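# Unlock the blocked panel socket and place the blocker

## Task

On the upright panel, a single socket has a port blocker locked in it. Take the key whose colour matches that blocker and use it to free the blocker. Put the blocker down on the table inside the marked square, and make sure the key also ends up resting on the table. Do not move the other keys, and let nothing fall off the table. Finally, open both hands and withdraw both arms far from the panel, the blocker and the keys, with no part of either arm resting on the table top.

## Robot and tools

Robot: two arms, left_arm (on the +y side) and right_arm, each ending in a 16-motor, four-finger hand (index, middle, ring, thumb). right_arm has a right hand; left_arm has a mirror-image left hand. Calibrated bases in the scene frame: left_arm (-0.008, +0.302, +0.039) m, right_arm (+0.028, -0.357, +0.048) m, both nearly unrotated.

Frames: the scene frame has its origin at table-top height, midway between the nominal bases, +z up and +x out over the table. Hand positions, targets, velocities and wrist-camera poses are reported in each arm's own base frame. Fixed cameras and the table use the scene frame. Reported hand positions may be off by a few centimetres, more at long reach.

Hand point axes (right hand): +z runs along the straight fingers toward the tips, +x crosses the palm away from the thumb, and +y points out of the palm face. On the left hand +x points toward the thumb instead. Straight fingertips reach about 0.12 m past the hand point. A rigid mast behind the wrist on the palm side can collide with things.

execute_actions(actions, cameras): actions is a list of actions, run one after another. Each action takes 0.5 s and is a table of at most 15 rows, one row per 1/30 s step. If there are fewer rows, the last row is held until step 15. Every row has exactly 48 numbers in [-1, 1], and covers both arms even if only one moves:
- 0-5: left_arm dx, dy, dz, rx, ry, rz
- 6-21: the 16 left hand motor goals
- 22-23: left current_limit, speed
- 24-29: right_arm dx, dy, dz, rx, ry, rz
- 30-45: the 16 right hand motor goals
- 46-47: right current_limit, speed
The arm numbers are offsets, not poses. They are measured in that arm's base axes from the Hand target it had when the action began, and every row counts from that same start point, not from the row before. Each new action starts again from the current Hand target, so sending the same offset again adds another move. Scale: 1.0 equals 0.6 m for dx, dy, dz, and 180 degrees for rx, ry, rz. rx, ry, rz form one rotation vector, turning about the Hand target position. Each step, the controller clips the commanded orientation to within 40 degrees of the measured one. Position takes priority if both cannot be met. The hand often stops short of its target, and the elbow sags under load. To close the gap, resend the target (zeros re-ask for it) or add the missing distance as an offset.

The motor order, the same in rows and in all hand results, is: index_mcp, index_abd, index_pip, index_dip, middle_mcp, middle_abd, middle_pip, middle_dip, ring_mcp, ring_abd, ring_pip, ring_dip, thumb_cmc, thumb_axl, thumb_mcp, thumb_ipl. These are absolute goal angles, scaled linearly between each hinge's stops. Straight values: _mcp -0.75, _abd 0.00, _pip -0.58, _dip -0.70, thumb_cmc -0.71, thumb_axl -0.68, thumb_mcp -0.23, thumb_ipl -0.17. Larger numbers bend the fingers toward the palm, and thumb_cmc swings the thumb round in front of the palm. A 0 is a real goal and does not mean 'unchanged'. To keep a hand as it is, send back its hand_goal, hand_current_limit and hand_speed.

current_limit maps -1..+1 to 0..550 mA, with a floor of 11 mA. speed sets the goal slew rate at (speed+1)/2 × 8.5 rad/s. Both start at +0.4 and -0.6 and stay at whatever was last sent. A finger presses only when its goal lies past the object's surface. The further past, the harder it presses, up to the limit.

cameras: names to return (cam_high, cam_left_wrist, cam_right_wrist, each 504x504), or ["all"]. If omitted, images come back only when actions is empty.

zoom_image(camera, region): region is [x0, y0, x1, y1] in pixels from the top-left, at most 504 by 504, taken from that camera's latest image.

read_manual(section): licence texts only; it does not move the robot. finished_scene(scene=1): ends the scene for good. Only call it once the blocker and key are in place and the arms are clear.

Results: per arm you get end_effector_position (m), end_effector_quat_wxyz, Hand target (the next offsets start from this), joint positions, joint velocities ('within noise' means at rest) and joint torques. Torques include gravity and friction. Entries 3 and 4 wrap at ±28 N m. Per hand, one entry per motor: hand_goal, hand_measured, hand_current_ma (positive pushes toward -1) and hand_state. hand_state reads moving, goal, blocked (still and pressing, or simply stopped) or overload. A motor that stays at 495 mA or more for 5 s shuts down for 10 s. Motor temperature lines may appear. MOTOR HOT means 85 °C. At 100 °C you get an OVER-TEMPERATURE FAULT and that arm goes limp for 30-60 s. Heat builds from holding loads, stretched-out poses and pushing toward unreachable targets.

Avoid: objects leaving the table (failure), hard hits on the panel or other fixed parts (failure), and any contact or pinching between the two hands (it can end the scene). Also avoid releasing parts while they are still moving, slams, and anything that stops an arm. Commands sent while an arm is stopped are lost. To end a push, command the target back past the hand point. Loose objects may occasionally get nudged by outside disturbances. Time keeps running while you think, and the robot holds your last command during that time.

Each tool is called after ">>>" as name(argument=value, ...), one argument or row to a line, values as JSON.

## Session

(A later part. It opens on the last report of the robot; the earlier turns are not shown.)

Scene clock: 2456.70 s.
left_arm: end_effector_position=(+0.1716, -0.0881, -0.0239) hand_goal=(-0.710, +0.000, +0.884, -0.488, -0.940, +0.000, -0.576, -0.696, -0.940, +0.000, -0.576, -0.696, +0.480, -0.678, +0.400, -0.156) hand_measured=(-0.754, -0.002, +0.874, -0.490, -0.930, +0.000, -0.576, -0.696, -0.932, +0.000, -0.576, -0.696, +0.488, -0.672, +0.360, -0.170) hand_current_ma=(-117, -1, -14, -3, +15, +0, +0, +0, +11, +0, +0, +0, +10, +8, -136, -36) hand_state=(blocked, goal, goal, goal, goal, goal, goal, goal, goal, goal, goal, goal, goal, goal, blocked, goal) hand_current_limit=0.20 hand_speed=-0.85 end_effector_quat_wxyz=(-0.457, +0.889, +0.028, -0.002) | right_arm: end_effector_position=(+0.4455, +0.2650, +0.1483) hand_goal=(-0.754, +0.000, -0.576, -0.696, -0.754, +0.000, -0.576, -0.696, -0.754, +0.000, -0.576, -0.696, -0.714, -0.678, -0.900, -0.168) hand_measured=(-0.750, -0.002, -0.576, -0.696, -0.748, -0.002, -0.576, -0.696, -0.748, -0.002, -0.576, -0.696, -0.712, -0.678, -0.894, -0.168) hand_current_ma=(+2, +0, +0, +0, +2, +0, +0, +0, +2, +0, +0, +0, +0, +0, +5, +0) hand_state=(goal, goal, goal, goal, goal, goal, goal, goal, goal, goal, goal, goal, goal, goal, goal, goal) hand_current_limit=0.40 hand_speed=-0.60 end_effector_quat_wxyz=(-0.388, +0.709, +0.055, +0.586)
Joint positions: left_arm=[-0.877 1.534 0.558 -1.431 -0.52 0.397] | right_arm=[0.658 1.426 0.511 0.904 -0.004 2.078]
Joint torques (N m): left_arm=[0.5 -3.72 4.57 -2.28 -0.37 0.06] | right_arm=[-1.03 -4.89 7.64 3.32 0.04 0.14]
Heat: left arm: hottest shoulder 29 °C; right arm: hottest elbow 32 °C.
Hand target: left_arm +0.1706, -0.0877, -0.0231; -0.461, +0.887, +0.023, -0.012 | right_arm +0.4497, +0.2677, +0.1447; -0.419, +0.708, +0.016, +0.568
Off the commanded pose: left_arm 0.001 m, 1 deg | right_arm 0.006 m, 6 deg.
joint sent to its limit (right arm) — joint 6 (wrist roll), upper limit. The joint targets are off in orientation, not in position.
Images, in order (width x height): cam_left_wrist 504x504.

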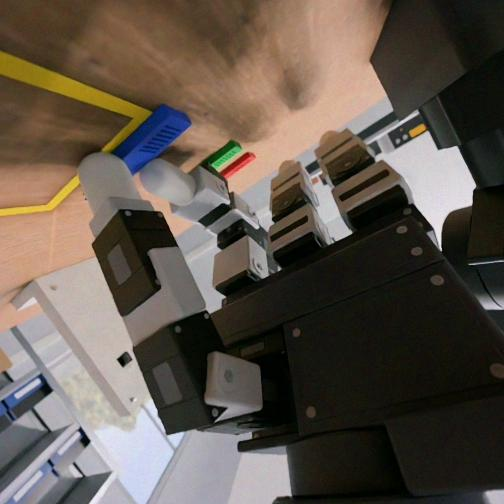

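>>> execute_actions(
  actions=[
    [[-0.0068,0.006,0.0167,0,0,0,-0.82,0,0.90,-0.56,-0.94,0,-0.576,-0.696,-0.94,0,-0.576,-0.696,0.481,-0.677,0.30,-0.168,0.3,-0.7,0,0,0,0,0,0,-0.754,0,-0.576,-0.696,-0.754,0,-0.576,-0.696,-0.754,0,-0.576,-0.696,-0.714,-0.678,-0.9,-0.168,0.4,-0.6]],
    [[0,0,0.005,0,0,0,-0.757,0,0.90,-0.56,-0.94,0,-0.576,-0.696,-0.94,0,-0.576,-0.696,0.481,-0.677,0.362,-0.168,0.3,-0.8,0,0,0,0,0,0,-0.754,0,-0.576,-0.696,-0.754,0,-0.576,-0.696,-0.754,0,-0.576,-0.696,-0.714,-0.678,-0.9,-0.168,0.4,-0.6]],
    [[0,0,-0.022,0,0,0,-0.757,0,0.90,-0.56,-0.94,0,-0.576,-0.696,-0.94,0,-0.576,-0.696,0.481,-0.677,0.362,-0.168,0.3,-0.8,0,0,0,0,0,0,-0.754,0,-0.576,-0.696,-0.754,0,-0.576,-0.696,-0.754,0,-0.576,-0.696,-0.714,-0.678,-0.9,-0.168,0.4,-0.6]],
  ],
  cameras=[],
)

Scene clock: 2489.67 s.
left_arm: end_effector_position=(+0.1688, -0.0859, -0.0180) hand_goal=(-0.758, +0.000, +0.900, -0.560, -0.940, +0.000, -0.576, -0.696, -0.940, +0.000, -0.576, -0.696, +0.480, -0.678, +0.362, -0.168) hand_measured=(-0.754, -0.002, +0.894, -0.558, -0.930, +0.000, -0.576, -0.696, -0.932, +0.000, -0.576, -0.696, +0.484, -0.676, +0.358, -0.170) hand_current_ma=(+3, -1, -6, +2, +15, +0, +0, +0, +11, +0, +0, +0, +5, +3, -8, -3) hand_state=(goal, goal, goal, goal, goal, goal, goal, goal, goal, goal, goal, goal, goal, goal, goal, goal) hand_current_limit=0.30 hand_speed=-0.80 end_effector_quat_wxyz=(-0.460, +0.888, +0.026, -0.007) | right_arm: end_effector_position=(+0.4455, +0.2650, +0.1483) hand_goal=(-0.754, +0.000, -0.576, -0.696, -0.754, +0.000, -0.576, -0.696, -0.754, +0.000, -0.576, -0.696, -0.714, -0.678, -0.900, -0.168) hand_measured=(-0.750, -0.002, -0.576, -0.696, -0.748, -0.002, -0.576, -0.696, -0.748, -0.002, -0.576, -0.696, -0.712, -0.678, -0.894, -0.168) hand_current_ma=(+2, +0, +0, +0, +2, +0, +0, +0, +2, +0, +0, +0, +0, +0, +5, +0) hand_state=(goal, goal, goal, goal, goal, goal, goal, goal, goal, goal, goal, goal, goal, goal, goal, goal) hand_current_limit=0.40 hand_speed=-0.60 end_effector_quat_wxyz=(-0.388, +0.709, +0.055, +0.586)
Joint positions: left_arm=[-0.877 1.515 0.558 -1.459 -0.517 0.399] | right_arm=[0.658 1.426 0.511 0.904 -0.004 2.078]
Joint torques (N m): left_arm=[0.26 -3.02 3.64 -0.85 -0.39 0] | right_arm=[-1.08 -4.84 7.64 3.33 0.05 0.14]
Heat: left arm: hottest shoulder 29 °C; right arm: hottest elbow 32 °C.
Hand target: left_arm +0.1665, -0.0840, -0.0233; -0.462, +0.887, +0.023, -0.012 | right_arm +0.4497, +0.2677, +0.1447; -0.419, +0.708, +0.016, +0.568
Off the commanded pose: left_arm 0.006 m, 1 deg | right_arm 0.006 m, 6 deg.
joint sent to its limit (right arm) — joint 6 (wrist roll), upper limit. The joint targets are off in orientation, not in position.
No camera images: "cameras" was empty.

>>> execute_actions(
  actions=[
    [[0.0,-0.0025,-0.014,0,0,0,-0.757,0,0.90,-0.56,-0.94,0,-0.576,-0.696,-0.94,0,-0.576,-0.696,0.481,-0.677,0.362,-0.168,0.3,-0.8,0,0,0,0,0,0,-0.754,0,-0.576,-0.696,-0.754,0,-0.576,-0.696,-0.754,0,-0.576,-0.696,-0.714,-0.678,-0.9,-0.168,0.4,-0.6]],
  ],
  cameras=["cam_left_wrist"],
)

>>> zoom_image(
  camera="cam_left_wrist",
  region=[50, 80, 250, 220],
)

Scene clock: 2498.60 s.
left_arm: end_effector_position=(+0.1693, -0.0868, -0.0241) hand_goal=(-0.758, +0.000, +0.900, -0.560, -0.940, +0.000, -0.576, -0.696, -0.940, +0.000, -0.576, -0.696, +0.480, -0.678, +0.362, -0.168) hand_measured=(-0.760, -0.002, +0.906, -0.556, -0.930, +0.000, -0.576, -0.696, -0.932, +0.000, -0.576, -0.696, +0.484, -0.676, +0.354, -0.170) hand_current_ma=(-3, -1, +6, +4, +15, +0, +0, +0, +11, +0, +0, +0, +4, +2, -16, -3) hand_state=(goal, goal, goal, goal, goal, goal, goal, goal, goal, goal, goal, goal, goal, goal, goal, goal) hand_current_limit=0.30 hand_speed=-0.80 end_effector_quat_wxyz=(-0.460, +0.887, +0.026, -0.008) | right_arm: end_effector_position=(+0.4455, +0.2650, +0.1483) hand_goal=(-0.754, +0.000, -0.576, -0.696, -0.754, +0.000, -0.576, -0.696, -0.754, +0.000, -0.576, -0.696, -0.714, -0.678, -0.900, -0.168) hand_measured=(-0.750, -0.002, -0.576, -0.696, -0.748, -0.002, -0.576, -0.696, -0.748, -0.002, -0.576, -0.696, -0.712, -0.678, -0.894, -0.168) hand_current_ma=(+2, +0, +0, +0, +2, +0, +0, +0, +2, +0, +0, +0, +0, +0, +5, +0) hand_state=(goal, goal, goal, goal, goal, goal, goal, goal, goal, goal, goal, goal, goal, goal, goal, goal) hand_current_limit=0.40 hand_speed=-0.60 end_effector_quat_wxyz=(-0.388, +0.709, +0.055, +0.586)
Joint positions: left_arm=[-0.877 1.538 0.558 -1.437 -0.515 0.398] | right_arm=[0.658 1.426 0.511 0.904 -0.004 2.078]
Joint torques (N m): left_arm=[-0.09 -2.73 3.33 -0.72 -0.33 -0.02] | right_arm=[-1.08 -4.84 7.65 3.32 0.05 0.14]
Heat: left arm: hottest shoulder 29 °C; right arm: hottest elbow 32 °C.
Hand target: left_arm +0.1664, -0.0855, -0.0317; -0.462, +0.887, +0.023, -0.012 | right_arm +0.4497, +0.2677, +0.1447; -0.419, +0.708, +0.016, +0.568
Off the commanded pose: left_arm 0.008 m, 1 deg | right_arm 0.006 m, 6 deg.
joint sent to its limit (right arm) — joint 6 (wrist roll), upper limit. The joint targets are off in orientation, not in position.
Images, in order (width x height): cam_left_wrist 504x504.

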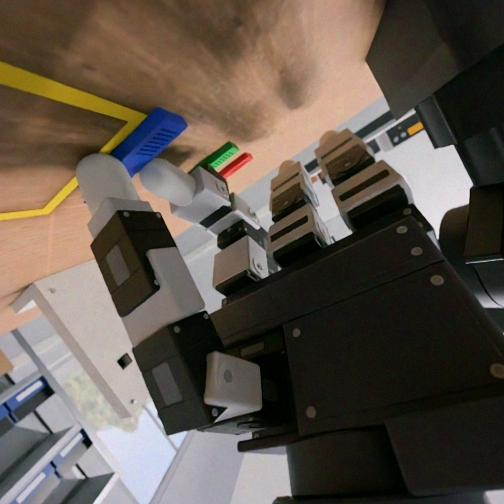

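Scaled by 2.520 from the camera's 504x504 image, which has a finer 720x720 frame.

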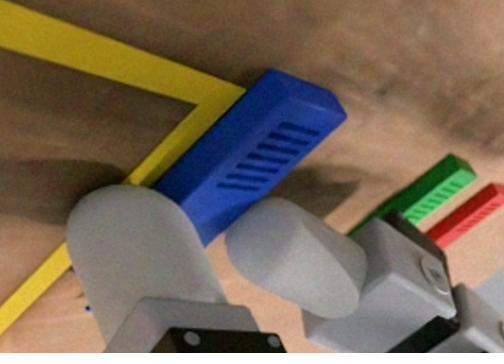

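>>> execute_actions(
  actions=[
    [[0.0,0.0,-0.0075,0,0,0,-0.757,0,0.90,-0.56,-0.94,0,-0.576,-0.696,-0.94,0,-0.576,-0.696,0.481,-0.677,0.362,-0.168,0.3,-0.8,0,0,0,0,0,0,-0.754,0,-0.576,-0.696,-0.754,0,-0.576,-0.696,-0.754,0,-0.576,-0.696,-0.714,-0.678,-0.9,-0.168,0.4,-0.6]],
  ],
  cameras=[],
)

Scene clock: 2505.40 s.
left_arm: end_effector_position=(+0.1697, -0.0868, -0.0248) hand_goal=(-0.758, +0.000, +0.900, -0.560, -0.940, +0.000, -0.576, -0.696, -0.940, +0.000, -0.576, -0.696, +0.480, -0.678, +0.362, -0.168) hand_measured=(-0.768, -0.002, +0.910, -0.554, -0.930, +0.000, -0.576, -0.696, -0.932, +0.000, -0.576, -0.696, +0.484, -0.676, +0.356, -0.170) hand_current_ma=(-14, -1, +13, +8, +15, +0, +0, +0, +11, +0, +0, +0, +5, +3, -12, -2) hand_state=(goal, goal, goal, goal, goal, goal, goal, goal, goal, goal, goal, goal, goal, goal, goal, goal) hand_current_limit=0.30 hand_speed=-0.80 end_effector_quat_wxyz=(-0.460, +0.887, +0.027, -0.007) | right_arm: end_effector_position=(+0.4455, +0.2650, +0.1483) hand_goal=(-0.754, +0.000, -0.576, -0.696, -0.754, +0.000, -0.576, -0.696, -0.754, +0.000, -0.576, -0.696, -0.714, -0.678, -0.900, -0.168) hand_measured=(-0.750, -0.002, -0.576, -0.696, -0.748, -0.002, -0.576, -0.696, -0.748, -0.002, -0.576, -0.696, -0.712, -0.678, -0.894, -0.168) hand_current_ma=(+2, +0, +0, +0, +2, +0, +0, +0, +2, +0, +0, +0, +0, +0, +5, +0) hand_state=(goal, goal, goal, goal, goal, goal, goal, goal, goal, goal, goal, goal, goal, goal, goal, goal) hand_current_limit=0.40 hand_speed=-0.60 end_effector_quat_wxyz=(-0.388, +0.709, +0.055, +0.586)
Joint positions: left_arm=[-0.877 1.541 0.558 -1.435 -0.516 0.396] | right_arm=[0.658 1.426 0.511 0.904 -0.004 2.078]
Joint torques (N m): left_arm=[-0.21 -2.02 3.11 -0.17 -0.31 0.01] | right_arm=[-1.14 -4.84 7.64 3.32 0.05 0.14]
Heat: left arm: hottest shoulder 29 °C; right arm: hottest elbow 32 °C.
Hand target: left_arm +0.1665, -0.0856, -0.0362; -0.461, +0.887, +0.023, -0.012 | right_arm +0.4497, +0.2677, +0.1447; -0.419, +0.708, +0.016, +0.568
Off the commanded pose: left_arm 0.012 m, 1 deg | right_arm 0.006 m, 6 deg.
joint sent to its limit (right arm) — joint 6 (wrist roll), upper limit. The joint targets are off in orientation, not in position.
No camera images: "cameras" was empty.

>>> execute_actions(
  actions=[
    [[0.0,0.0,0.0,0,0,0,-0.782,0,0.90,-0.56,-0.94,0,-0.576,-0.696,-0.94,0,-0.576,-0.696,0.481,-0.677,0.338,-0.16,0.3,-0.8,0,0,0,0,0,0,-0.754,0,-0.576,-0.696,-0.754,0,-0.576,-0.696,-0.754,0,-0.576,-0.696,-0.714,-0.678,-0.9,-0.168,0.4,-0.6]],
  ],
  cameras=[],
)

Scene clock: 2519.30 s.
left_arm: end_effector_position=(+0.1702, -0.0874, -0.0253) hand_goal=(-0.782, +0.000, +0.900, -0.560, -0.940, +0.000, -0.576, -0.696, -0.940, +0.000, -0.576, -0.696, +0.480, -0.678, +0.338, -0.160) hand_measured=(-0.784, -0.002, +0.908, -0.554, -0.930, +0.000, -0.576, -0.696, -0.932, +0.000, -0.576, -0.696, +0.488, -0.674, +0.352, -0.156) hand_current_ma=(-2, -1, +11, +8, +15, +0, +0, +0, +11, +0, +0, +0, +9, +6, +34, +5) hand_state=(goal, goal, goal, goal, goal, goal, goal, goal, goal, goal, goal, goal, goal, goal, goal, goal) hand_current_limit=0.30 hand_speed=-0.80 end_effector_quat_wxyz=(-0.459, +0.888, +0.028, -0.006) | right_arm: end_effector_position=(+0.4455, +0.2650, +0.1483) hand_goal=(-0.754, +0.000, -0.576, -0.696, -0.754, +0.000, -0.576, -0.696, -0.754, +0.000, -0.576, -0.696, -0.714, -0.678, -0.900, -0.168) hand_measured=(-0.750, -0.002, -0.576, -0.696, -0.748, -0.002, -0.576, -0.696, -0.748, -0.002, -0.576, -0.696, -0.712, -0.678, -0.894, -0.168) hand_current_ma=(+2, +0, +0, +0, +2, +0, +0, +0, +2, +0, +0, +0, +0, +0, +5, +0) hand_state=(goal, goal, goal, goal, goal, goal, goal, goal, goal, goal, goal, goal, goal, goal, goal, goal) hand_current_limit=0.40 hand_speed=-0.60 end_effector_quat_wxyz=(-0.388, +0.709, +0.055, +0.586)
Joint positions: left_arm=[-0.877 1.542 0.558 -1.431 -0.516 0.395] | right_arm=[0.658 1.426 0.511 0.904 -0.004 2.078]
Joint torques (N m): left_arm=[-0.15 -2.02 3.11 -0.31 -0.31 0.01] | right_arm=[-1.03 -4.89 7.66 3.32 0.04 0.13]
Heat: left arm: hottest shoulder 29 °C; right arm: hottest elbow 32 °C.
Hand target: left_arm +0.1665, -0.0855, -0.0362; -0.462, +0.887, +0.023, -0.012 | right_arm +0.4497, +0.2677, +0.1447; -0.419, +0.708, +0.016, +0.568
Off the commanded pose: left_arm 0.012 m, 1 deg | right_arm 0.006 m, 6 deg.
joint sent to its limit (right arm) — joint 6 (wrist roll), upper limit. The joint targets are off in orientation, not in position.
No camera images: "cameras" was empty.

>>> execute_actions(
  actions=[
    [[0.0,0.0,0.0,0,0,0,-0.72,0,0.90,-0.56,-0.94,0,-0.576,-0.696,-0.94,0,-0.576,-0.696,0.481,-0.677,0.40,-0.15,0.2,-0.85,0,0,0,0,0,0,-0.754,0,-0.576,-0.696,-0.754,0,-0.576,-0.696,-0.754,0,-0.576,-0.696,-0.714,-0.678,-0.9,-0.168,0.4,-0.6]],
    [[0.0,0.0,0.0,0,0,0,-0.69,0,0.90,-0.56,-0.94,0,-0.576,-0.696,-0.94,0,-0.576,-0.696,0.481,-0.677,0.42,-0.14,0.3,-0.85,0,0,0,0,0,0,-0.754,0,-0.576,-0.696,-0.754,0,-0.576,-0.696,-0.754,0,-0.576,-0.696,-0.714,-0.678,-0.9,-0.168,0.4,-0.6]],
  ],
  cameras=[],
)

Scene clock: 2529.03 s.
left_arm: end_effector_position=(+0.1704, -0.0874, -0.0252) hand_goal=(-0.690, +0.000, +0.900, -0.560, -0.940, +0.000, -0.576, -0.696, -0.940, +0.000, -0.576, -0.696, +0.480, -0.678, +0.420, -0.140) hand_measured=(-0.772, -0.002, +0.902, -0.554, -0.930, +0.000, -0.576, -0.696, -0.932, +0.000, -0.576, -0.696, +0.488, -0.674, +0.358, -0.158) hand_current_ma=(-265, -1, +1, +8, +15, +0, +0, +0, +11, +0, +0, +0, +10, +7, -243, -44) hand_state=(blocked, goal, goal, goal, goal, goal, goal, goal, goal, goal, goal, goal, goal, goal, blocked, goal) hand_current_limit=0.30 hand_speed=-0.85 end_effector_quat_wxyz=(-0.459, +0.888, +0.029, -0.006) | right_arm: end_effector_position=(+0.4455, +0.2650, +0.1483) hand_goal=(-0.754, +0.000, -0.576, -0.696, -0.754, +0.000, -0.576, -0.696, -0.754, +0.000, -0.576, -0.696, -0.714, -0.678, -0.900, -0.168) hand_measured=(-0.750, -0.002, -0.576, -0.696, -0.748, -0.002, -0.576, -0.696, -0.748, -0.002, -0.576, -0.696, -0.712, -0.678, -0.894, -0.168) hand_current_ma=(+2, +0, +0, +0, +2, +0, +0, +0, +2, +0, +0, +0, +0, +0, +5, +0) hand_state=(goal, goal, goal, goal, goal, goal, goal, goal, goal, goal, goal, goal, goal, goal, goal, goal) hand_current_limit=0.40 hand_speed=-0.60 end_effector_quat_wxyz=(-0.388, +0.709, +0.055, +0.586)
Joint positions: left_arm=[-0.877 1.542 0.558 -1.431 -0.516 0.394] | right_arm=[0.658 1.426 0.511 0.904 -0.004 2.078]
Joint torques (N m): left_arm=[-0.09 -2.14 3.11 -0.31 -0.3 0.03] | right_arm=[-1.08 -4.84 7.66 3.33 0.04 0.13]
Heat: left arm: hottest shoulder 29 °C; right arm: hottest elbow 32 °C.
Hand target: left_arm +0.1665, -0.0855, -0.0362; -0.462, +0.887, +0.023, -0.012 | right_arm +0.4497, +0.2677, +0.1447; -0.419, +0.708, +0.016, +0.568
Off the commanded pose: left_arm 0.012 m, 1 deg | right_arm 0.006 m, 6 deg.
joint sent to its limit (right arm) — joint 6 (wrist roll), upper limit. The joint targets are off in orientation, not in position.
No camera images: "cameras" was empty.

>>> execute_actions(
  actions=[
    [[0.003,-0.003,0.012,0,0,0,-0.69,0,0.90,-0.56,-0.94,0,-0.576,-0.696,-0.94,0,-0.576,-0.696,0.481,-0.677,0.42,-0.14,0.3,-0.85,0,0,0,0,0,0,-0.754,0,-0.576,-0.696,-0.754,0,-0.576,-0.696,-0.754,0,-0.576,-0.696,-0.714,-0.678,-0.9,-0.168,0.4,-0.6]],
    [[0.003,-0.002,0.006,0,0,0,-0.69,0,0.90,-0.56,-0.94,0,-0.576,-0.696,-0.94,0,-0.576,-0.696,0.481,-0.677,0.42,-0.14,0.3,-0.85,0,0,0,0,0,0,-0.754,0,-0.576,-0.696,-0.754,0,-0.576,-0.696,-0.754,0,-0.576,-0.696,-0.714,-0.678,-0.9,-0.168,0.4,-0.6]],
  ],
  cameras=[],
)

Scene clock: 2548.40 s.
left_arm: end_effector_position=(+0.1703, -0.0868, -0.0249) hand_goal=(-0.690, +0.000, +0.900, -0.560, -0.940, +0.000, -0.576, -0.696, -0.940, +0.000, -0.576, -0.696, +0.480, -0.678, +0.420, -0.140) hand_measured=(-0.766, -0.002, +0.898, -0.556, -0.930, +0.000, -0.576, -0.696, -0.932, +0.000, -0.576, -0.696, +0.488, -0.672, +0.358, -0.160) hand_current_ma=(-237, -1, -1, +4, +15, +0, +0, +0, +11, +0, +0, +0, +10, +7, -243, -55) hand_state=(blocked, goal, goal, goal, goal, goal, goal, goal, goal, goal, goal, goal, goal, goal, blocked, blocked) hand_current_limit=0.30 hand_speed=-0.85 end_effector_quat_wxyz=(-0.460, +0.887, +0.028, -0.006) | right_arm: end_effector_position=(+0.4455, +0.2650, +0.1483) hand_goal=(-0.754, +0.000, -0.576, -0.696, -0.754, +0.000, -0.576, -0.696, -0.754, +0.000, -0.576, -0.696, -0.714, -0.678, -0.900, -0.168) hand_measured=(-0.750, -0.002, -0.576, -0.696, -0.748, -0.002, -0.576, -0.696, -0.748, -0.002, -0.576, -0.696, -0.712, -0.678, -0.894, -0.168) hand_current_ma=(+2, +0, +0, +0, +2, +0, +0, +0, +2, +0, +0, +0, +0, +0, +5, +0) hand_state=(goal, goal, goal, goal, goal, goal, goal, goal, goal, goal, goal, goal, goal, goal, goal, goal) hand_current_limit=0.40 hand_speed=-0.60 end_effector_quat_wxyz=(-0.388, +0.709, +0.055, +0.586)
Joint positions: left_arm=[-0.877 1.542 0.558 -1.434 -0.518 0.394] | right_arm=[0.658 1.426 0.511 0.904 -0.004 2.078]
Joint torques (N m): left_arm=[0.15 -3.66 4.52 -1.85 -0.36 0.05] | right_arm=[-0.91 -4.84 7.65 3.32 0.05 0.13]
Heat: left arm: hottest shoulder 29 °C; right arm: hottest elbow 32 °C.
Hand target: left_arm +0.1701, -0.0886, -0.0254; -0.461, +0.887, +0.023, -0.012 | right_arm +0.4497, +0.2677, +0.1447; -0.419, +0.708, +0.016, +0.568
Off the commanded pose: left_arm 0.002 m, 1 deg | right_arm 0.006 m, 6 deg.
joint sent to its limit (right arm) — joint 6 (wrist roll), upper limit. The joint targets are off in orientation, not in position.
No camera images: "cameras" was empty.

>>> execute_actions(
  actions=[
    [[0.0,0.0,0.0067,0,0,0,-0.69,0,0.90,-0.56,-0.94,0,-0.576,-0.696,-0.94,0,-0.576,-0.696,0.481,-0.677,0.42,-0.14,0.3,-0.85,0,0,0,0,0,0,-0.754,0,-0.576,-0.696,-0.754,0,-0.576,-0.696,-0.754,0,-0.576,-0.696,-0.714,-0.678,-0.9,-0.168,0.4,-0.6]],
  ],
  cameras=[],
)

Scene clock: 2554.30 s.
left_arm: end_effector_position=(+0.1700, -0.0864, -0.0243) hand_goal=(-0.690, +0.000, +0.900, -0.560, -0.940, +0.000, -0.576, -0.696, -0.940, +0.000, -0.576, -0.696, +0.480, -0.678, +0.420, -0.140) hand_measured=(-0.758, -0.002, +0.896, -0.560, -0.930, +0.000, -0.576, -0.696, -0.932, +0.000, -0.576, -0.696, +0.488, -0.672, +0.358, -0.164) hand_current_ma=(-210, -1, -5, +1, +15, +0, +0, +0, +11, +0, +0, +0, +10, +7, -243, -69) hand_state=(blocked, goal, goal, goal, goal, goal, goal, goal, goal, goal, goal, goal, goal, goal, blocked, blocked) hand_current_limit=0.30 hand_speed=-0.85 end_effector_quat_wxyz=(-0.461, +0.887, +0.028, -0.006) | right_arm: end_effector_position=(+0.4455, +0.2650, +0.1483) hand_goal=(-0.754, +0.000, -0.576, -0.696, -0.754, +0.000, -0.576, -0.696, -0.754, +0.000, -0.576, -0.696, -0.714, -0.678, -0.900, -0.168) hand_measured=(-0.750, -0.002, -0.576, -0.696, -0.748, -0.002, -0.576, -0.696, -0.748, -0.002, -0.576, -0.696, -0.712, -0.678, -0.894, -0.168) hand_current_ma=(+2, +0, +0, +0, +2, +0, +0, +0, +2, +0, +0, +0, +0, +0, +5, +0) hand_state=(goal, goal, goal, goal, goal, goal, goal, goal, goal, goal, goal, goal, goal, goal, goal, goal) hand_current_limit=0.40 hand_speed=-0.60 end_effector_quat_wxyz=(-0.388, +0.709, +0.055, +0.586)
Joint positions: left_arm=[-0.877 1.54 0.558 -1.437 -0.518 0.394] | right_arm=[0.658 1.426 0.511 0.904 -0.004 2.078]
Joint torques (N m): left_arm=[0.21 -4.48 4.7 -2.37 -0.35 0.06] | right_arm=[-1.03 -4.84 7.66 3.29 0.05 0.13]
Heat: left arm: hottest shoulder 29 °C; right arm: hottest elbow 32 °C.
Hand target: left_arm +0.1701, -0.0885, -0.0213; -0.462, +0.887, +0.023, -0.012 | right_arm +0.4497, +0.2677, +0.1447; -0.419, +0.708, +0.016, +0.568
Off the commanded pose: left_arm 0.004 m, 1 deg | right_arm 0.006 m, 6 deg.
joint sent to its limit (right arm) — joint 6 (wrist roll), upper limit. The joint targets are off in orientation, not in position.
No camera images: "cameras" was empty.

>>> execute_actions(
  actions=[
    [[0.0,0.0,0.0067,0,0,0,-0.69,0,0.90,-0.56,-0.94,0,-0.576,-0.696,-0.94,0,-0.576,-0.696,0.481,-0.677,0.42,-0.14,0.3,-0.85,0,0,0,0,0,0,-0.754,0,-0.576,-0.696,-0.754,0,-0.576,-0.696,-0.754,0,-0.576,-0.696,-0.714,-0.678,-0.9,-0.168,0.4,-0.6]],
  ],
  cameras=["cam_left_wrist","cam_right_wrist"],
)

>>> zoom_image(
  camera="cam_left_wrist",
  region=[50, 80, 250, 220],
)

Scene clock: 2560.40 s.
left_arm: end_effector_position=(+0.1685, -0.0847, -0.0208) hand_goal=(-0.690, +0.000, +0.900, -0.560, -0.940, +0.000, -0.576, -0.696, -0.940, +0.000, -0.576, -0.696, +0.480, -0.678, +0.420, -0.140) hand_measured=(-0.718, -0.002, +0.890, -0.564, -0.930, +0.000, -0.576, -0.696, -0.932, +0.000, -0.576, -0.696, +0.484, -0.676, +0.380, -0.162) hand_current_ma=(-58, -1, -14, -4, +15, +0, +0, +0, +11, +0, +0, +0, +3, +2, -133, -58) hand_state=(blocked, goal, goal, goal, goal, goal, goal, goal, goal, goal, goal, goal, goal, goal, blocked, blocked) hand_current_limit=0.30 hand_speed=-0.85 end_effector_quat_wxyz=(-0.464, +0.886, +0.026, -0.008) | right_arm: end_effector_position=(+0.4455, +0.2650, +0.1483) hand_goal=(-0.754, +0.000, -0.576, -0.696, -0.754, +0.000, -0.576, -0.696, -0.754, +0.000, -0.576, -0.696, -0.714, -0.678, -0.900, -0.168) hand_measured=(-0.750, -0.002, -0.576, -0.696, -0.748, -0.002, -0.576, -0.696, -0.748, -0.002, -0.576, -0.696, -0.712, -0.678, -0.894, -0.168) hand_current_ma=(+2, +0, +0, +0, +2, +0, +0, +0, +2, +0, +0, +0, +0, +0, +5, +0) hand_state=(goal, goal, goal, goal, goal, goal, goal, goal, goal, goal, goal, goal, goal, goal, goal, goal) hand_current_limit=0.40 hand_speed=-0.60 end_effector_quat_wxyz=(-0.388, +0.709, +0.055, +0.586)
Joint positions: left_arm=[-0.877 1.531 0.558 -1.454 -0.518 0.395] | right_arm=[0.658 1.426 0.511 0.904 -0.004 2.078]
Joint torques (N m): left_arm=[0.21 -4.31 4.96 -2.35 -0.35 0.05] | right_arm=[-1.03 -4.84 7.65 3.33 0.05 0.13]
Heat: left arm: hottest shoulder 29 °C; right arm: hottest elbow 32 °C.
Hand target: left_arm +0.1701, -0.0885, -0.0174; -0.462, +0.887, +0.023, -0.012 | right_arm +0.4497, +0.2677, +0.1447; -0.419, +0.708, +0.016, +0.568
Off the commanded pose: left_arm 0.005 m, 1 deg | right_arm 0.006 m, 6 deg.
joint sent to its limit (right arm) — joint 6 (wrist roll), upper limit. The joint targets are off in orientation, not in position.
Images, in order (width x height): cam_left_wrist 504x504, cam_right_wrist 504x504.

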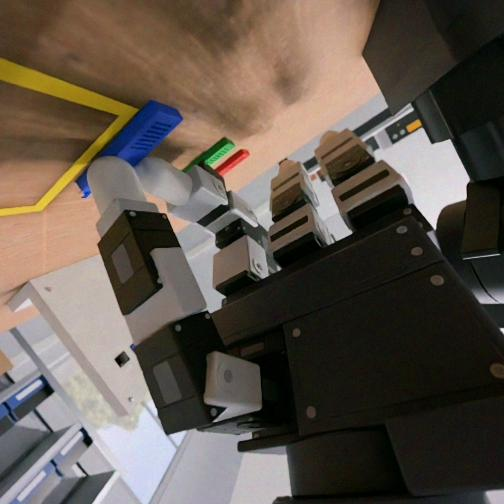

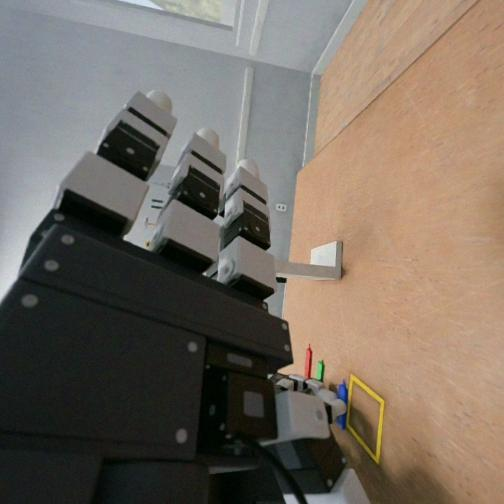

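Scaled by 2.520 from the camera's 504x504 image, which has a finer 720x720 frame.

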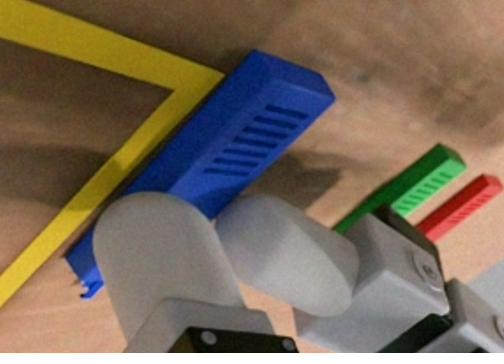

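>>> execute_actions(
  actions=[
    [[0,0,0.012,0,0,0,-0.82,0,0.90,-0.56,-0.94,0,-0.576,-0.696,-0.94,0,-0.576,-0.696,0.481,-0.677,0.30,-0.16,0.3,-0.8,0,0,0.017,-0.0694,0.1113,0.0933,-0.754,0,-0.576,-0.696,-0.9,0,-0.8,-0.85,-0.9,0,-0.8,-0.85,-0.714,-0.678,-0.9,-0.168,0.4,-0.6]],
    [[0,0,0.012,0,0,0,-0.82,0,0.90,-0.56,-0.94,0,-0.576,-0.696,-0.94,0,-0.576,-0.696,0.481,-0.677,0.30,-0.16,0.3,-0.8,0,0,0.017,-0.0694,0.1113,0.0933,-0.754,0,-0.576,-0.696,-0.98,0,-0.95,-0.95,-0.98,0,-0.95,-0.95,-0.714,-0.678,-0.9,-0.168,0.4,-0.6]],
  ],
  cameras=[],
)

Scene clock: 2929.70 s.
left_arm: end_effector_position=(+0.1647, -0.0810, -0.0092) hand_goal=(-0.820, +0.000, +0.900, -0.560, -0.940, +0.000, -0.576, -0.696, -0.940, +0.000, -0.576, -0.696, +0.480, -0.678, +0.300, -0.160) hand_measured=(-0.804, -0.002, +0.896, -0.562, -0.930, +0.000, -0.576, -0.696, -0.932, +0.000, -0.576, -0.696, +0.480, -0.678, +0.302, -0.158) hand_current_ma=(+28, -1, -5, -2, +15, +0, +0, +0, +11, +0, +0, +0, +1, +0, +1, +2) hand_state=(goal, goal, goal, goal, goal, goal, goal, goal, goal, goal, goal, goal, goal, goal, goal, goal) hand_current_limit=0.30 hand_speed=-0.80 end_effector_quat_wxyz=(-0.467, +0.884, +0.023, -0.013) | right_arm: end_effector_position=(+0.4313, +0.2573, +0.1494) hand_goal=(-0.754, +0.000, -0.576, -0.696, -0.980, +0.000, -0.950, -0.950, -0.980, +0.000, -0.950, -0.950, -0.714, -0.678, -0.900, -0.168) hand_measured=(-0.748, -0.002, -0.576, -0.696, -0.964, -0.002, -0.944, -0.946, -0.964, -0.002, -0.942, -0.946, -0.712, -0.678, -0.894, -0.168) hand_current_ma=(+3, +0, +0, +0, +12, +0, +3, +1, +14, +0, +3, +1, +0, +0, +4, +0) hand_state=(goal, goal, goal, goal, goal, goal, goal, goal, goal, goal, goal, goal, goal, goal, goal, goal) hand_current_limit=0.40 hand_speed=-0.60 end_effector_quat_wxyz=(-0.386, +0.896, +0.174, +0.132)
Joint positions: left_arm=[-0.877 1.491 0.558 -1.504 -0.517 0.399] | right_arm=[0.443 1.443 1.115 -0.693 -0.672 1.825]
Joint torques (N m): left_arm=[0.21 -4.54 5.98 -2.48 -0.4 0.01] | right_arm=[-0.44 -7.47 12.97 0.9 -0.49 -0.21]
Heat: left arm: hottest shoulder 29 °C; right arm: hottest elbow 33 °C.
Hand target: left_arm +0.1701, -0.0885, -0.0030; -0.462, +0.887, +0.023, -0.012 | right_arm +0.4499, +0.2677, +0.1653; -0.383, +0.893, +0.191, +0.139
Off the commanded pose: left_arm 0.011 m, 1 deg | right_arm 0.027 m, 2 deg.
No camera images: "cameras" was empty.

>>> execute_actions(
  actions=[],
)

Scene clock: 2974.37 s.
left_arm: end_effector_position=(+0.1647, -0.0810, -0.0092) hand_goal=(-0.820, +0.000, +0.900, -0.560, -0.940, +0.000, -0.576, -0.696, -0.940, +0.000, -0.576, -0.696, +0.480, -0.678, +0.300, -0.160) hand_measured=(-0.804, -0.002, +0.896, -0.562, -0.930, +0.000, -0.576, -0.696, -0.932, +0.000, -0.576, -0.696, +0.480, -0.678, +0.302, -0.158) hand_current_ma=(+28, -1, -5, -2, +15, +0, +0, +0, +11, +0, +0, +0, +1, +0, +1, +2) hand_state=(goal, goal, goal, goal, goal, goal, goal, goal, goal, goal, goal, goal, goal, goal, goal, goal) hand_current_limit=0.30 hand_speed=-0.80 end_effector_quat_wxyz=(-0.467, +0.884, +0.023, -0.013) | right_arm: end_effector_position=(+0.4314, +0.2573, +0.1494) hand_goal=(-0.754, +0.000, -0.576, -0.696, -0.980, +0.000, -0.950, -0.950, -0.980, +0.000, -0.950, -0.950, -0.714, -0.678, -0.900, -0.168) hand_measured=(-0.748, -0.002, -0.576, -0.696, -0.964, -0.002, -0.944, -0.946, -0.964, -0.002, -0.942, -0.946, -0.712, -0.678, -0.894, -0.168) hand_current_ma=(+3, +0, +0, +0, +12, +0, +3, +1, +14, +0, +3, +1, +0, +0, +4, +0) hand_state=(goal, goal, goal, goal, goal, goal, goal, goal, goal, goal, goal, goal, goal, goal, goal, goal) hand_current_limit=0.40 hand_speed=-0.60 end_effector_quat_wxyz=(-0.386, +0.896, +0.175, +0.132)
Joint positions: left_arm=[-0.877 1.491 0.558 -1.504 -0.517 0.399] | right_arm=[0.443 1.443 1.115 -0.693 -0.672 1.825]
Joint velocities: within noise
Joint torques (N m): left_arm=[0.26 -4.54 6 -2.48 -0.39 0.01] | right_arm=[-0.56 -7.59 12.96 0.92 -0.49 -0.12]
Motor temperatures (°C): left_arm=[24 29 27 25 25 25] | right_arm=[23 26 39 25 26 25]
Heat: left arm: hottest shoulder 29 °C; right arm: hottest elbow 39 °C.
Hand target: left_arm +0.1701, -0.0885, -0.0030; -0.462, +0.887, +0.023, -0.012 | right_arm +0.4499, +0.2677, +0.1653; -0.383, +0.893, +0.191, +0.139
Off the commanded pose: left_arm 0.011 m, 1 deg | right_arm 0.027 m, 2 deg.

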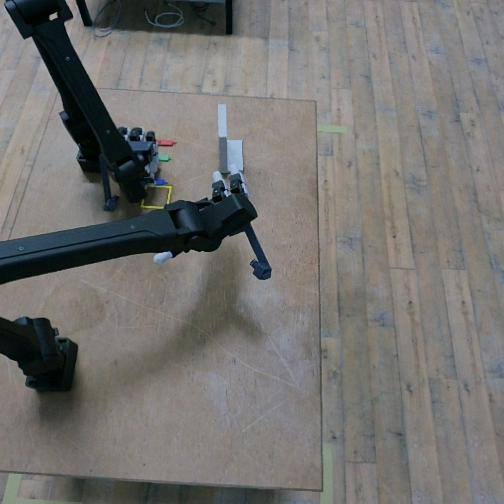

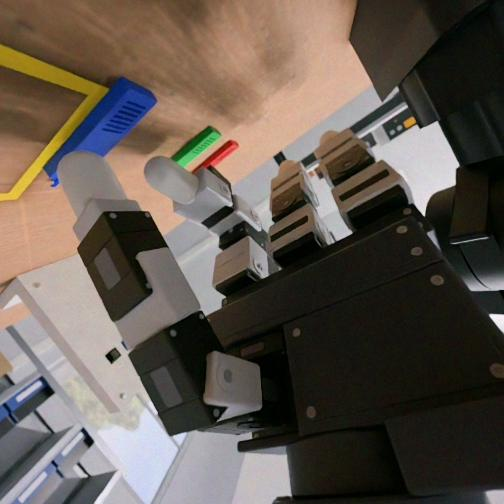

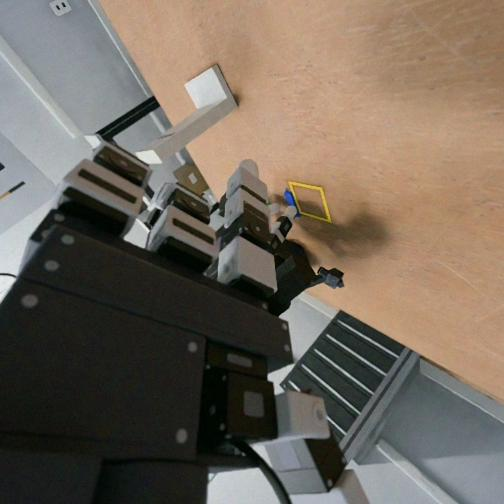

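>>> execute_actions(
  actions=[
    [[0,0,0,0,0,0,-0.82,0,0.90,-0.56,-0.94,0,-0.576,-0.696,-0.94,0,-0.576,-0.696,0.481,-0.677,0.30,-0.16,0.3,-0.8,-0.05,0,0.0,-0.0345,0.0556,0.0465,-0.754,0,-0.576,-0.696,-0.98,0,-0.95,-0.95,-0.98,0,-0.95,-0.95,-0.714,-0.678,-0.9,-0.168,0.4,-0.6]],
    [[0,0,0,0,0,0,-0.82,0,0.90,-0.56,-0.94,0,-0.576,-0.696,-0.94,0,-0.576,-0.696,0.481,-0.677,0.30,-0.16,0.3,-0.8,-0.05,0.05,0.0,-0.0345,0.0556,0.0465,-0.754,0,-0.576,-0.696,-0.98,0,-0.95,-0.95,-0.98,0,-0.95,-0.95,-0.714,-0.678,-0.9,-0.168,0.4,-0.6]],
    [[0,0,0,0,0,0,-0.82,0,0.90,-0.56,-0.94,0,-0.576,-0.696,-0.94,0,-0.576,-0.696,0.481,-0.677,0.30,-0.16,0.3,-0.8,0,0.0,0.0,0,0,0,-0.754,0,-0.576,-0.696,-0.98,0,-0.95,-0.95,-0.98,0,-0.95,-0.95,-0.714,-0.678,-0.9,-0.168,0.4,-0.6]],
  ],
  cameras=["all"],
)

Scene clock: 3028.50 s.
left_arm: end_effector_position=(+0.1647, -0.0810, -0.0092) hand_goal=(-0.820, +0.000, +0.900, -0.560, -0.940, +0.000, -0.576, -0.696, -0.940, +0.000, -0.576, -0.696, +0.480, -0.678, +0.300, -0.160) hand_measured=(-0.804, -0.002, +0.896, -0.562, -0.930, +0.000, -0.576, -0.696, -0.932, +0.000, -0.576, -0.696, +0.480, -0.678, +0.302, -0.158) hand_current_ma=(+28, -1, -5, -2, +15, +0, +0, +0, +11, +0, +0, +0, +1, +0, +1, +2) hand_state=(goal, goal, goal, goal, goal, goal, goal, goal, goal, goal, goal, goal, goal, goal, goal, goal) hand_current_limit=0.30 hand_speed=-0.80 end_effector_quat_wxyz=(-0.467, +0.884, +0.023, -0.013) | right_arm: end_effector_position=(+0.3710, +0.2907, +0.1589) hand_goal=(-0.754, +0.000, -0.576, -0.696, -0.980, +0.000, -0.950, -0.950, -0.980, +0.000, -0.950, -0.950, -0.714, -0.678, -0.900, -0.168) hand_measured=(-0.748, -0.002, -0.576, -0.696, -0.964, -0.002, -0.944, -0.946, -0.964, -0.002, -0.942, -0.946, -0.712, -0.678, -0.896, -0.168) hand_current_ma=(+3, +0, +0, +0, +12, +0, +3, +1, +14, +0, +3, +1, +1, +0, +3, +0) hand_state=(goal, goal, goal, goal, goal, goal, goal, goal, goal, goal, goal, goal, goal, goal, goal, goal) hand_current_limit=0.40 hand_speed=-0.60 end_effector_quat_wxyz=(-0.326, +0.904, +0.256, -0.107)
Joint positions: left_arm=[-0.877 1.491 0.558 -1.504 -0.517 0.399] | right_arm=[0.566 1.665 1.45 -1.379 -0.699 1.577]
Joint torques (N m): left_arm=[0.21 -4.6 6 -2.48 -0.39 0.01] | right_arm=[-1.55 -9.47 12.04 -0.16 -0.61 -0.09]
Heat: left arm: hottest shoulder 29 °C; right arm: hottest elbow 41 °C.
Hand target: left_arm +0.1701, -0.0885, -0.0030; -0.462, +0.887, +0.023, -0.012 | right_arm +0.3898, +0.2977, +0.1652; -0.328, +0.902, +0.263, -0.096
Off the commanded pose: left_arm 0.011 m, 1 deg | right_arm 0.021 m, 2 deg.

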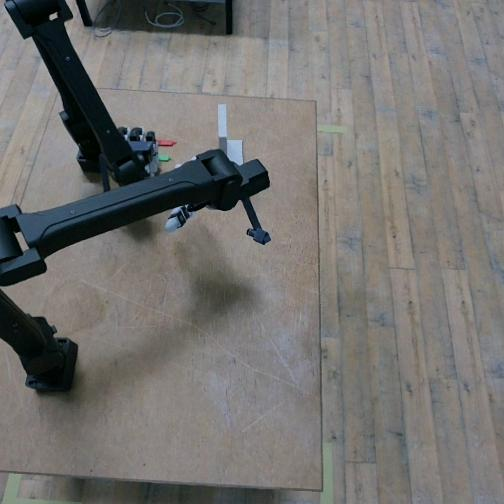

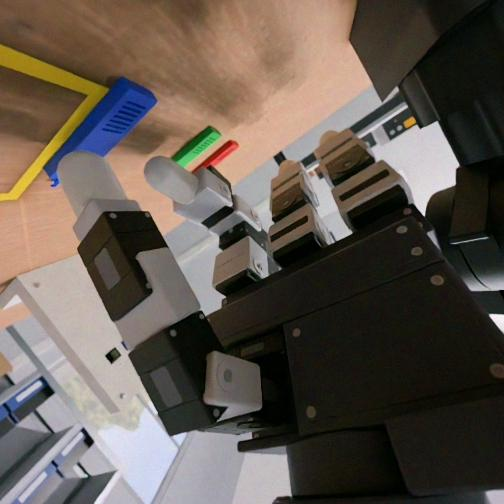

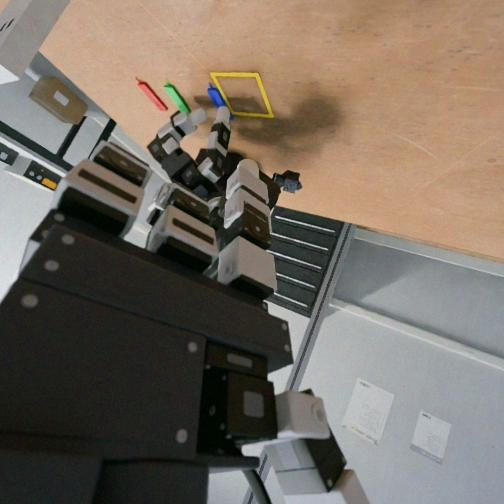

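>>> execute_actions(
  actions=[
    [[0,0,0,0,0,0,-0.82,0,0.90,-0.56,-0.94,0,-0.576,-0.696,-0.94,0,-0.576,-0.696,0.481,-0.677,0.30,-0.16,0.3,-0.8,-0.02,0.0715,-0.033,0,0,0,-0.754,0,-0.576,-0.696,-0.98,0,-0.95,-0.95,-0.98,0,-0.95,-0.95,-0.714,-0.678,-0.9,-0.168,0.4,-0.6]],
    [[0,0,0,0,0,0,-0.82,0,0.90,-0.56,-0.94,0,-0.576,-0.696,-0.94,0,-0.576,-0.696,0.481,-0.677,0.30,-0.16,0.3,-0.8,-0.02,0.0715,-0.033,0,0,0,-0.754,0,-0.576,-0.696,-0.98,0,-0.95,-0.95,-0.98,0,-0.95,-0.95,-0.714,-0.678,-0.9,-0.168,0.4,-0.6]],
    [[0,0,0,0,0,0,-0.82,0,0.90,-0.56,-0.94,0,-0.576,-0.696,-0.94,0,-0.576,-0.696,0.481,-0.677,0.30,-0.16,0.3,-0.8,-0.02,0.0715,-0.033,0,0,0,-0.754,0,-0.576,-0.696,-0.98,0,-0.95,-0.95,-0.98,0,-0.95,-0.95,-0.714,-0.678,-0.9,-0.168,0.4,-0.6]],
  ],
  cameras=["all"],
)

Scene clock: 3046.30 s.
left_arm: end_effector_position=(+0.1647, -0.0810, -0.0092) hand_goal=(-0.820, +0.000, +0.900, -0.560, -0.940, +0.000, -0.576, -0.696, -0.940, +0.000, -0.576, -0.696, +0.480, -0.678, +0.300, -0.160) hand_measured=(-0.804, -0.002, +0.896, -0.562, -0.930, +0.000, -0.576, -0.696, -0.932, +0.000, -0.576, -0.696, +0.480, -0.678, +0.302, -0.158) hand_current_ma=(+28, -1, -5, -2, +15, +0, +0, +0, +11, +0, +0, +0, +1, +0, +1, +2) hand_state=(goal, goal, goal, goal, goal, goal, goal, goal, goal, goal, goal, goal, goal, goal, goal, goal) hand_current_limit=0.30 hand_speed=-0.80 end_effector_quat_wxyz=(-0.467, +0.884, +0.023, -0.013) | right_arm: end_effector_position=(+0.3340, +0.4111, +0.0992) hand_goal=(-0.754, +0.000, -0.576, -0.696, -0.980, +0.000, -0.950, -0.950, -0.980, +0.000, -0.950, -0.950, -0.714, -0.678, -0.900, -0.168) hand_measured=(-0.748, -0.002, -0.576, -0.696, -0.964, -0.002, -0.944, -0.946, -0.964, -0.002, -0.942, -0.946, -0.712, -0.678, -0.896, -0.168) hand_current_ma=(+3, +0, +0, +0, +12, +0, +3, +1, +14, +0, +3, +1, +1, +0, +2, +0) hand_state=(goal, goal, goal, goal, goal, goal, goal, goal, goal, goal, goal, goal, goal, goal, goal, goal) hand_current_limit=0.40 hand_speed=-0.60 end_effector_quat_wxyz=(-0.321, +0.902, +0.266, -0.112)
Joint positions: left_arm=[-0.877 1.491 0.558 -1.504 -0.517 0.399] | right_arm=[0.794 1.801 1.47 -1.099 -0.682 1.841]
Joint torques (N m): left_arm=[0.26 -4.6 6.01 -2.48 -0.4 0] | right_arm=[-1.49 -11.63 12.27 1.06 -0.55 0.23]
Heat: left arm: hottest shoulder 29 °C; right arm: hottest elbow 41 °C.
Hand target: left_arm +0.1701, -0.0885, -0.0030; -0.462, +0.887, +0.023, -0.012 | right_arm +0.3539, +0.4264, +0.1058; -0.328, +0.902, +0.262, -0.096
Off the commanded pose: left_arm 0.011 m, 1 deg | right_arm 0.026 m, 2 deg.

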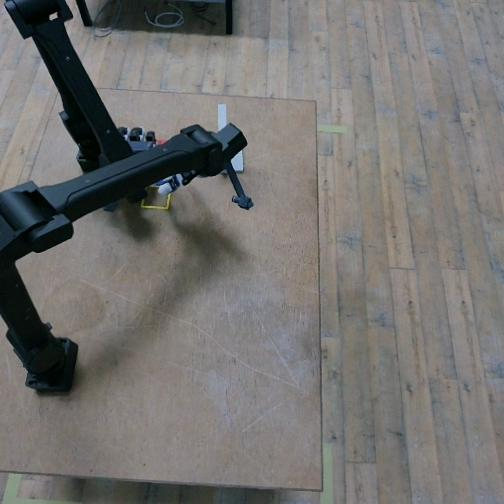

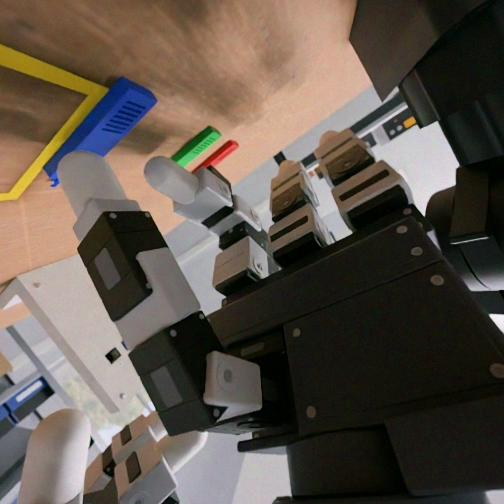

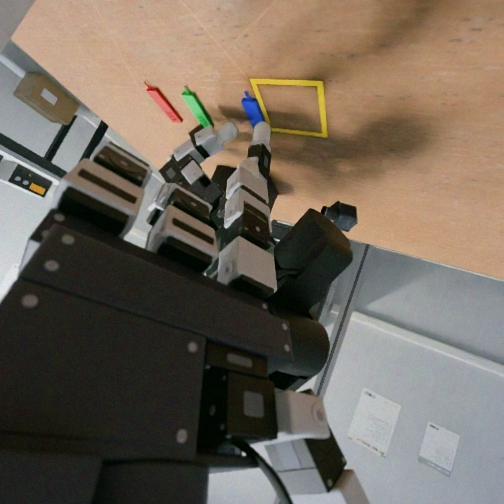

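>>> zoom_image(
  camera="cam_left_wrist",
  region=[0, 40, 240, 240],
)

>>> zoom_image(
  camera="cam_right_wrist",
  region=[190, 60, 350, 220],
)

Scaled by 2.100 from the camera's 504x504 image, which has a finer 720x720 frame.

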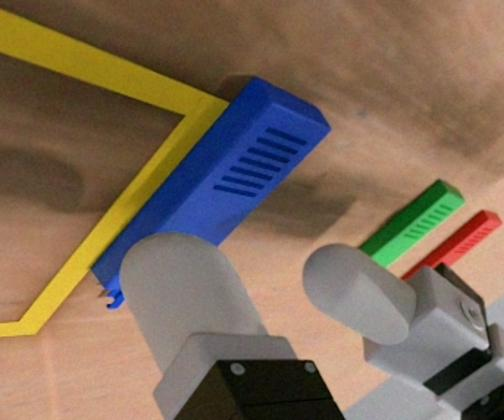

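Scaled by 3.150 from the camera's 504x504 image, which has a finer 720x720 frame.

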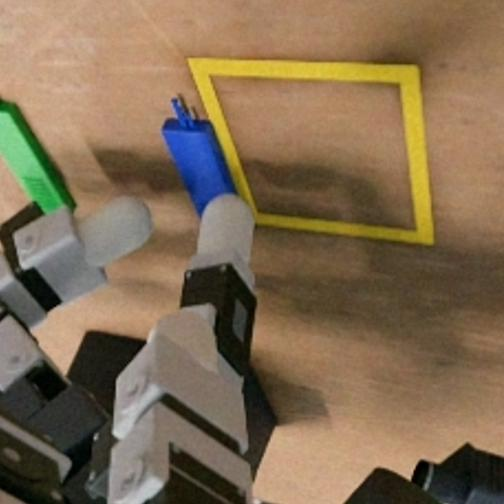

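>>> execute_actions(
  actions=[
    [[0,0,0,0,0,0,-0.82,0,0.90,-0.56,-0.94,0,-0.576,-0.696,-0.94,0,-0.576,-0.696,0.481,-0.677,0.30,-0.16,0.3,-0.8,-0.0178,0.0425,-0.02,0,0,0,-0.754,0,-0.576,-0.696,-0.98,0,-0.95,-0.95,-0.98,0,-0.95,-0.95,-0.714,-0.678,-0.9,-0.168,0.4,-0.6]],
    [[0,0,0,0,0,0,-0.82,0,0.90,-0.56,-0.94,0,-0.576,-0.696,-0.94,0,-0.576,-0.696,0.481,-0.677,0.30,-0.16,0.3,-0.8,-0.0178,0.0425,-0.04,0,0,0,-0.754,0,-0.576,-0.696,-0.98,0,-0.95,-0.95,-0.98,0,-0.95,-0.95,-0.714,-0.678,-0.9,-0.168,0.4,-0.6]],
  ],
  cameras=["all"],
)

Scene clock: 3104.07 s.
left_arm: end_effector_position=(+0.1647, -0.0810, -0.0092) hand_goal=(-0.820, +0.000, +0.900, -0.560, -0.940, +0.000, -0.576, -0.696, -0.940, +0.000, -0.576, -0.696, +0.480, -0.678, +0.300, -0.160) hand_measured=(-0.804, -0.002, +0.896, -0.562, -0.930, +0.000, -0.576, -0.696, -0.932, +0.000, -0.576, -0.696, +0.480, -0.678, +0.302, -0.158) hand_current_ma=(+28, -1, -5, -2, +15, +0, +0, +0, +11, +0, +0, +0, +1, +0, +1, +2) hand_state=(goal, goal, goal, goal, goal, goal, goal, goal, goal, goal, goal, goal, goal, goal, goal, goal) hand_current_limit=0.30 hand_speed=-0.80 end_effector_quat_wxyz=(-0.467, +0.884, +0.023, -0.013) | right_arm: end_effector_position=(+0.3171, +0.4592, +0.0646) hand_goal=(-0.754, +0.000, -0.576, -0.696, -0.980, +0.000, -0.950, -0.950, -0.980, +0.000, -0.950, -0.950, -0.714, -0.678, -0.900, -0.168) hand_measured=(-0.748, -0.002, -0.576, -0.696, -0.964, -0.002, -0.944, -0.946, -0.964, -0.002, -0.942, -0.946, -0.712, -0.678, -0.896, -0.168) hand_current_ma=(+3, +0, +0, +0, +12, +0, +3, +1, +14, +0, +3, +1, +1, +0, +2, +0) hand_state=(goal, goal, goal, goal, goal, goal, goal, goal, goal, goal, goal, goal, goal, goal, goal, goal) hand_current_limit=0.40 hand_speed=-0.60 end_effector_quat_wxyz=(-0.320, +0.903, +0.264, -0.110)
Joint positions: left_arm=[-0.877 1.491 0.558 -1.504 -0.517 0.399] | right_arm=[0.876 1.879 1.486 -0.968 -0.662 1.95]
Joint torques (N m): left_arm=[0.15 -4.54 6 -2.48 -0.4 0.01] | right_arm=[-0.91 -12.57 12.07 1.22 -0.54 0.2]
Heat: left arm: hottest shoulder 29 °C; right arm: hottest elbow 38 °C.
Hand target: left_arm +0.1701, -0.0885, -0.0030; -0.462, +0.887, +0.023, -0.012 | right_arm +0.3324, +0.4775, +0.0698; -0.328, +0.902, +0.263, -0.096
Off the commanded pose: left_arm 0.011 m, 1 deg | right_arm 0.024 m, 2 deg.

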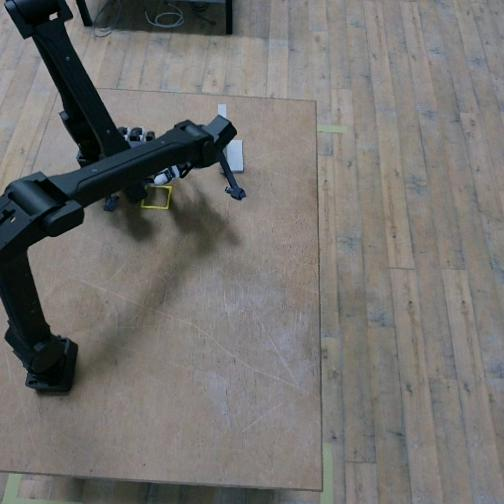

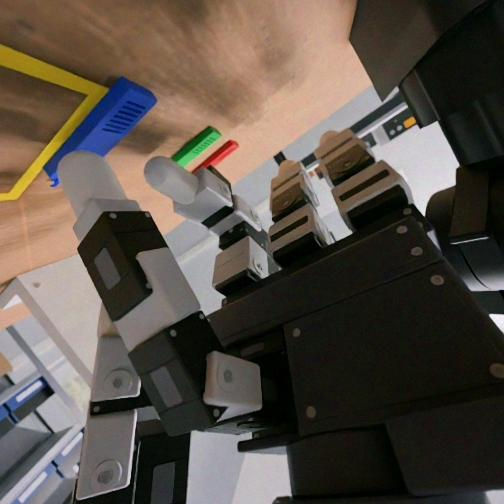

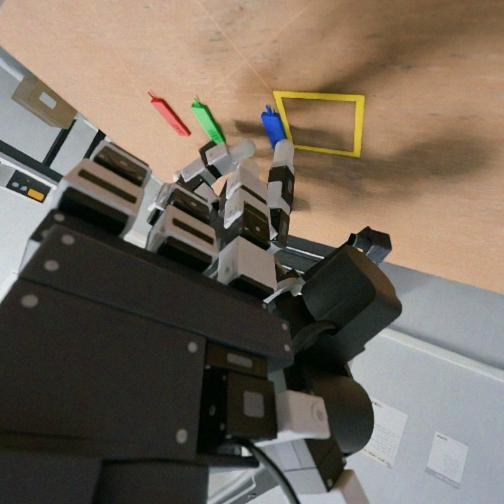

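>>> zoom_image(
  camera="cam_left_wrist",
  region=[20, 120, 220, 400],
)

>>> zoom_image(
  camera="cam_right_wrist",
  region=[180, 70, 380, 250],
)

Scaled by 1.800 from the camera's 504x504 image, which has a finer 720x720 frame.

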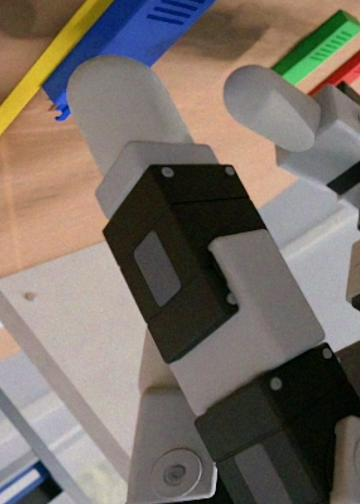

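Scaled by 2.520 from the camera's 504x504 image, which has a finer 720x720 frame.

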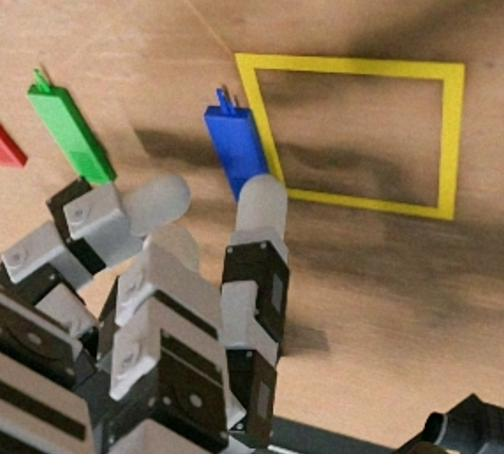

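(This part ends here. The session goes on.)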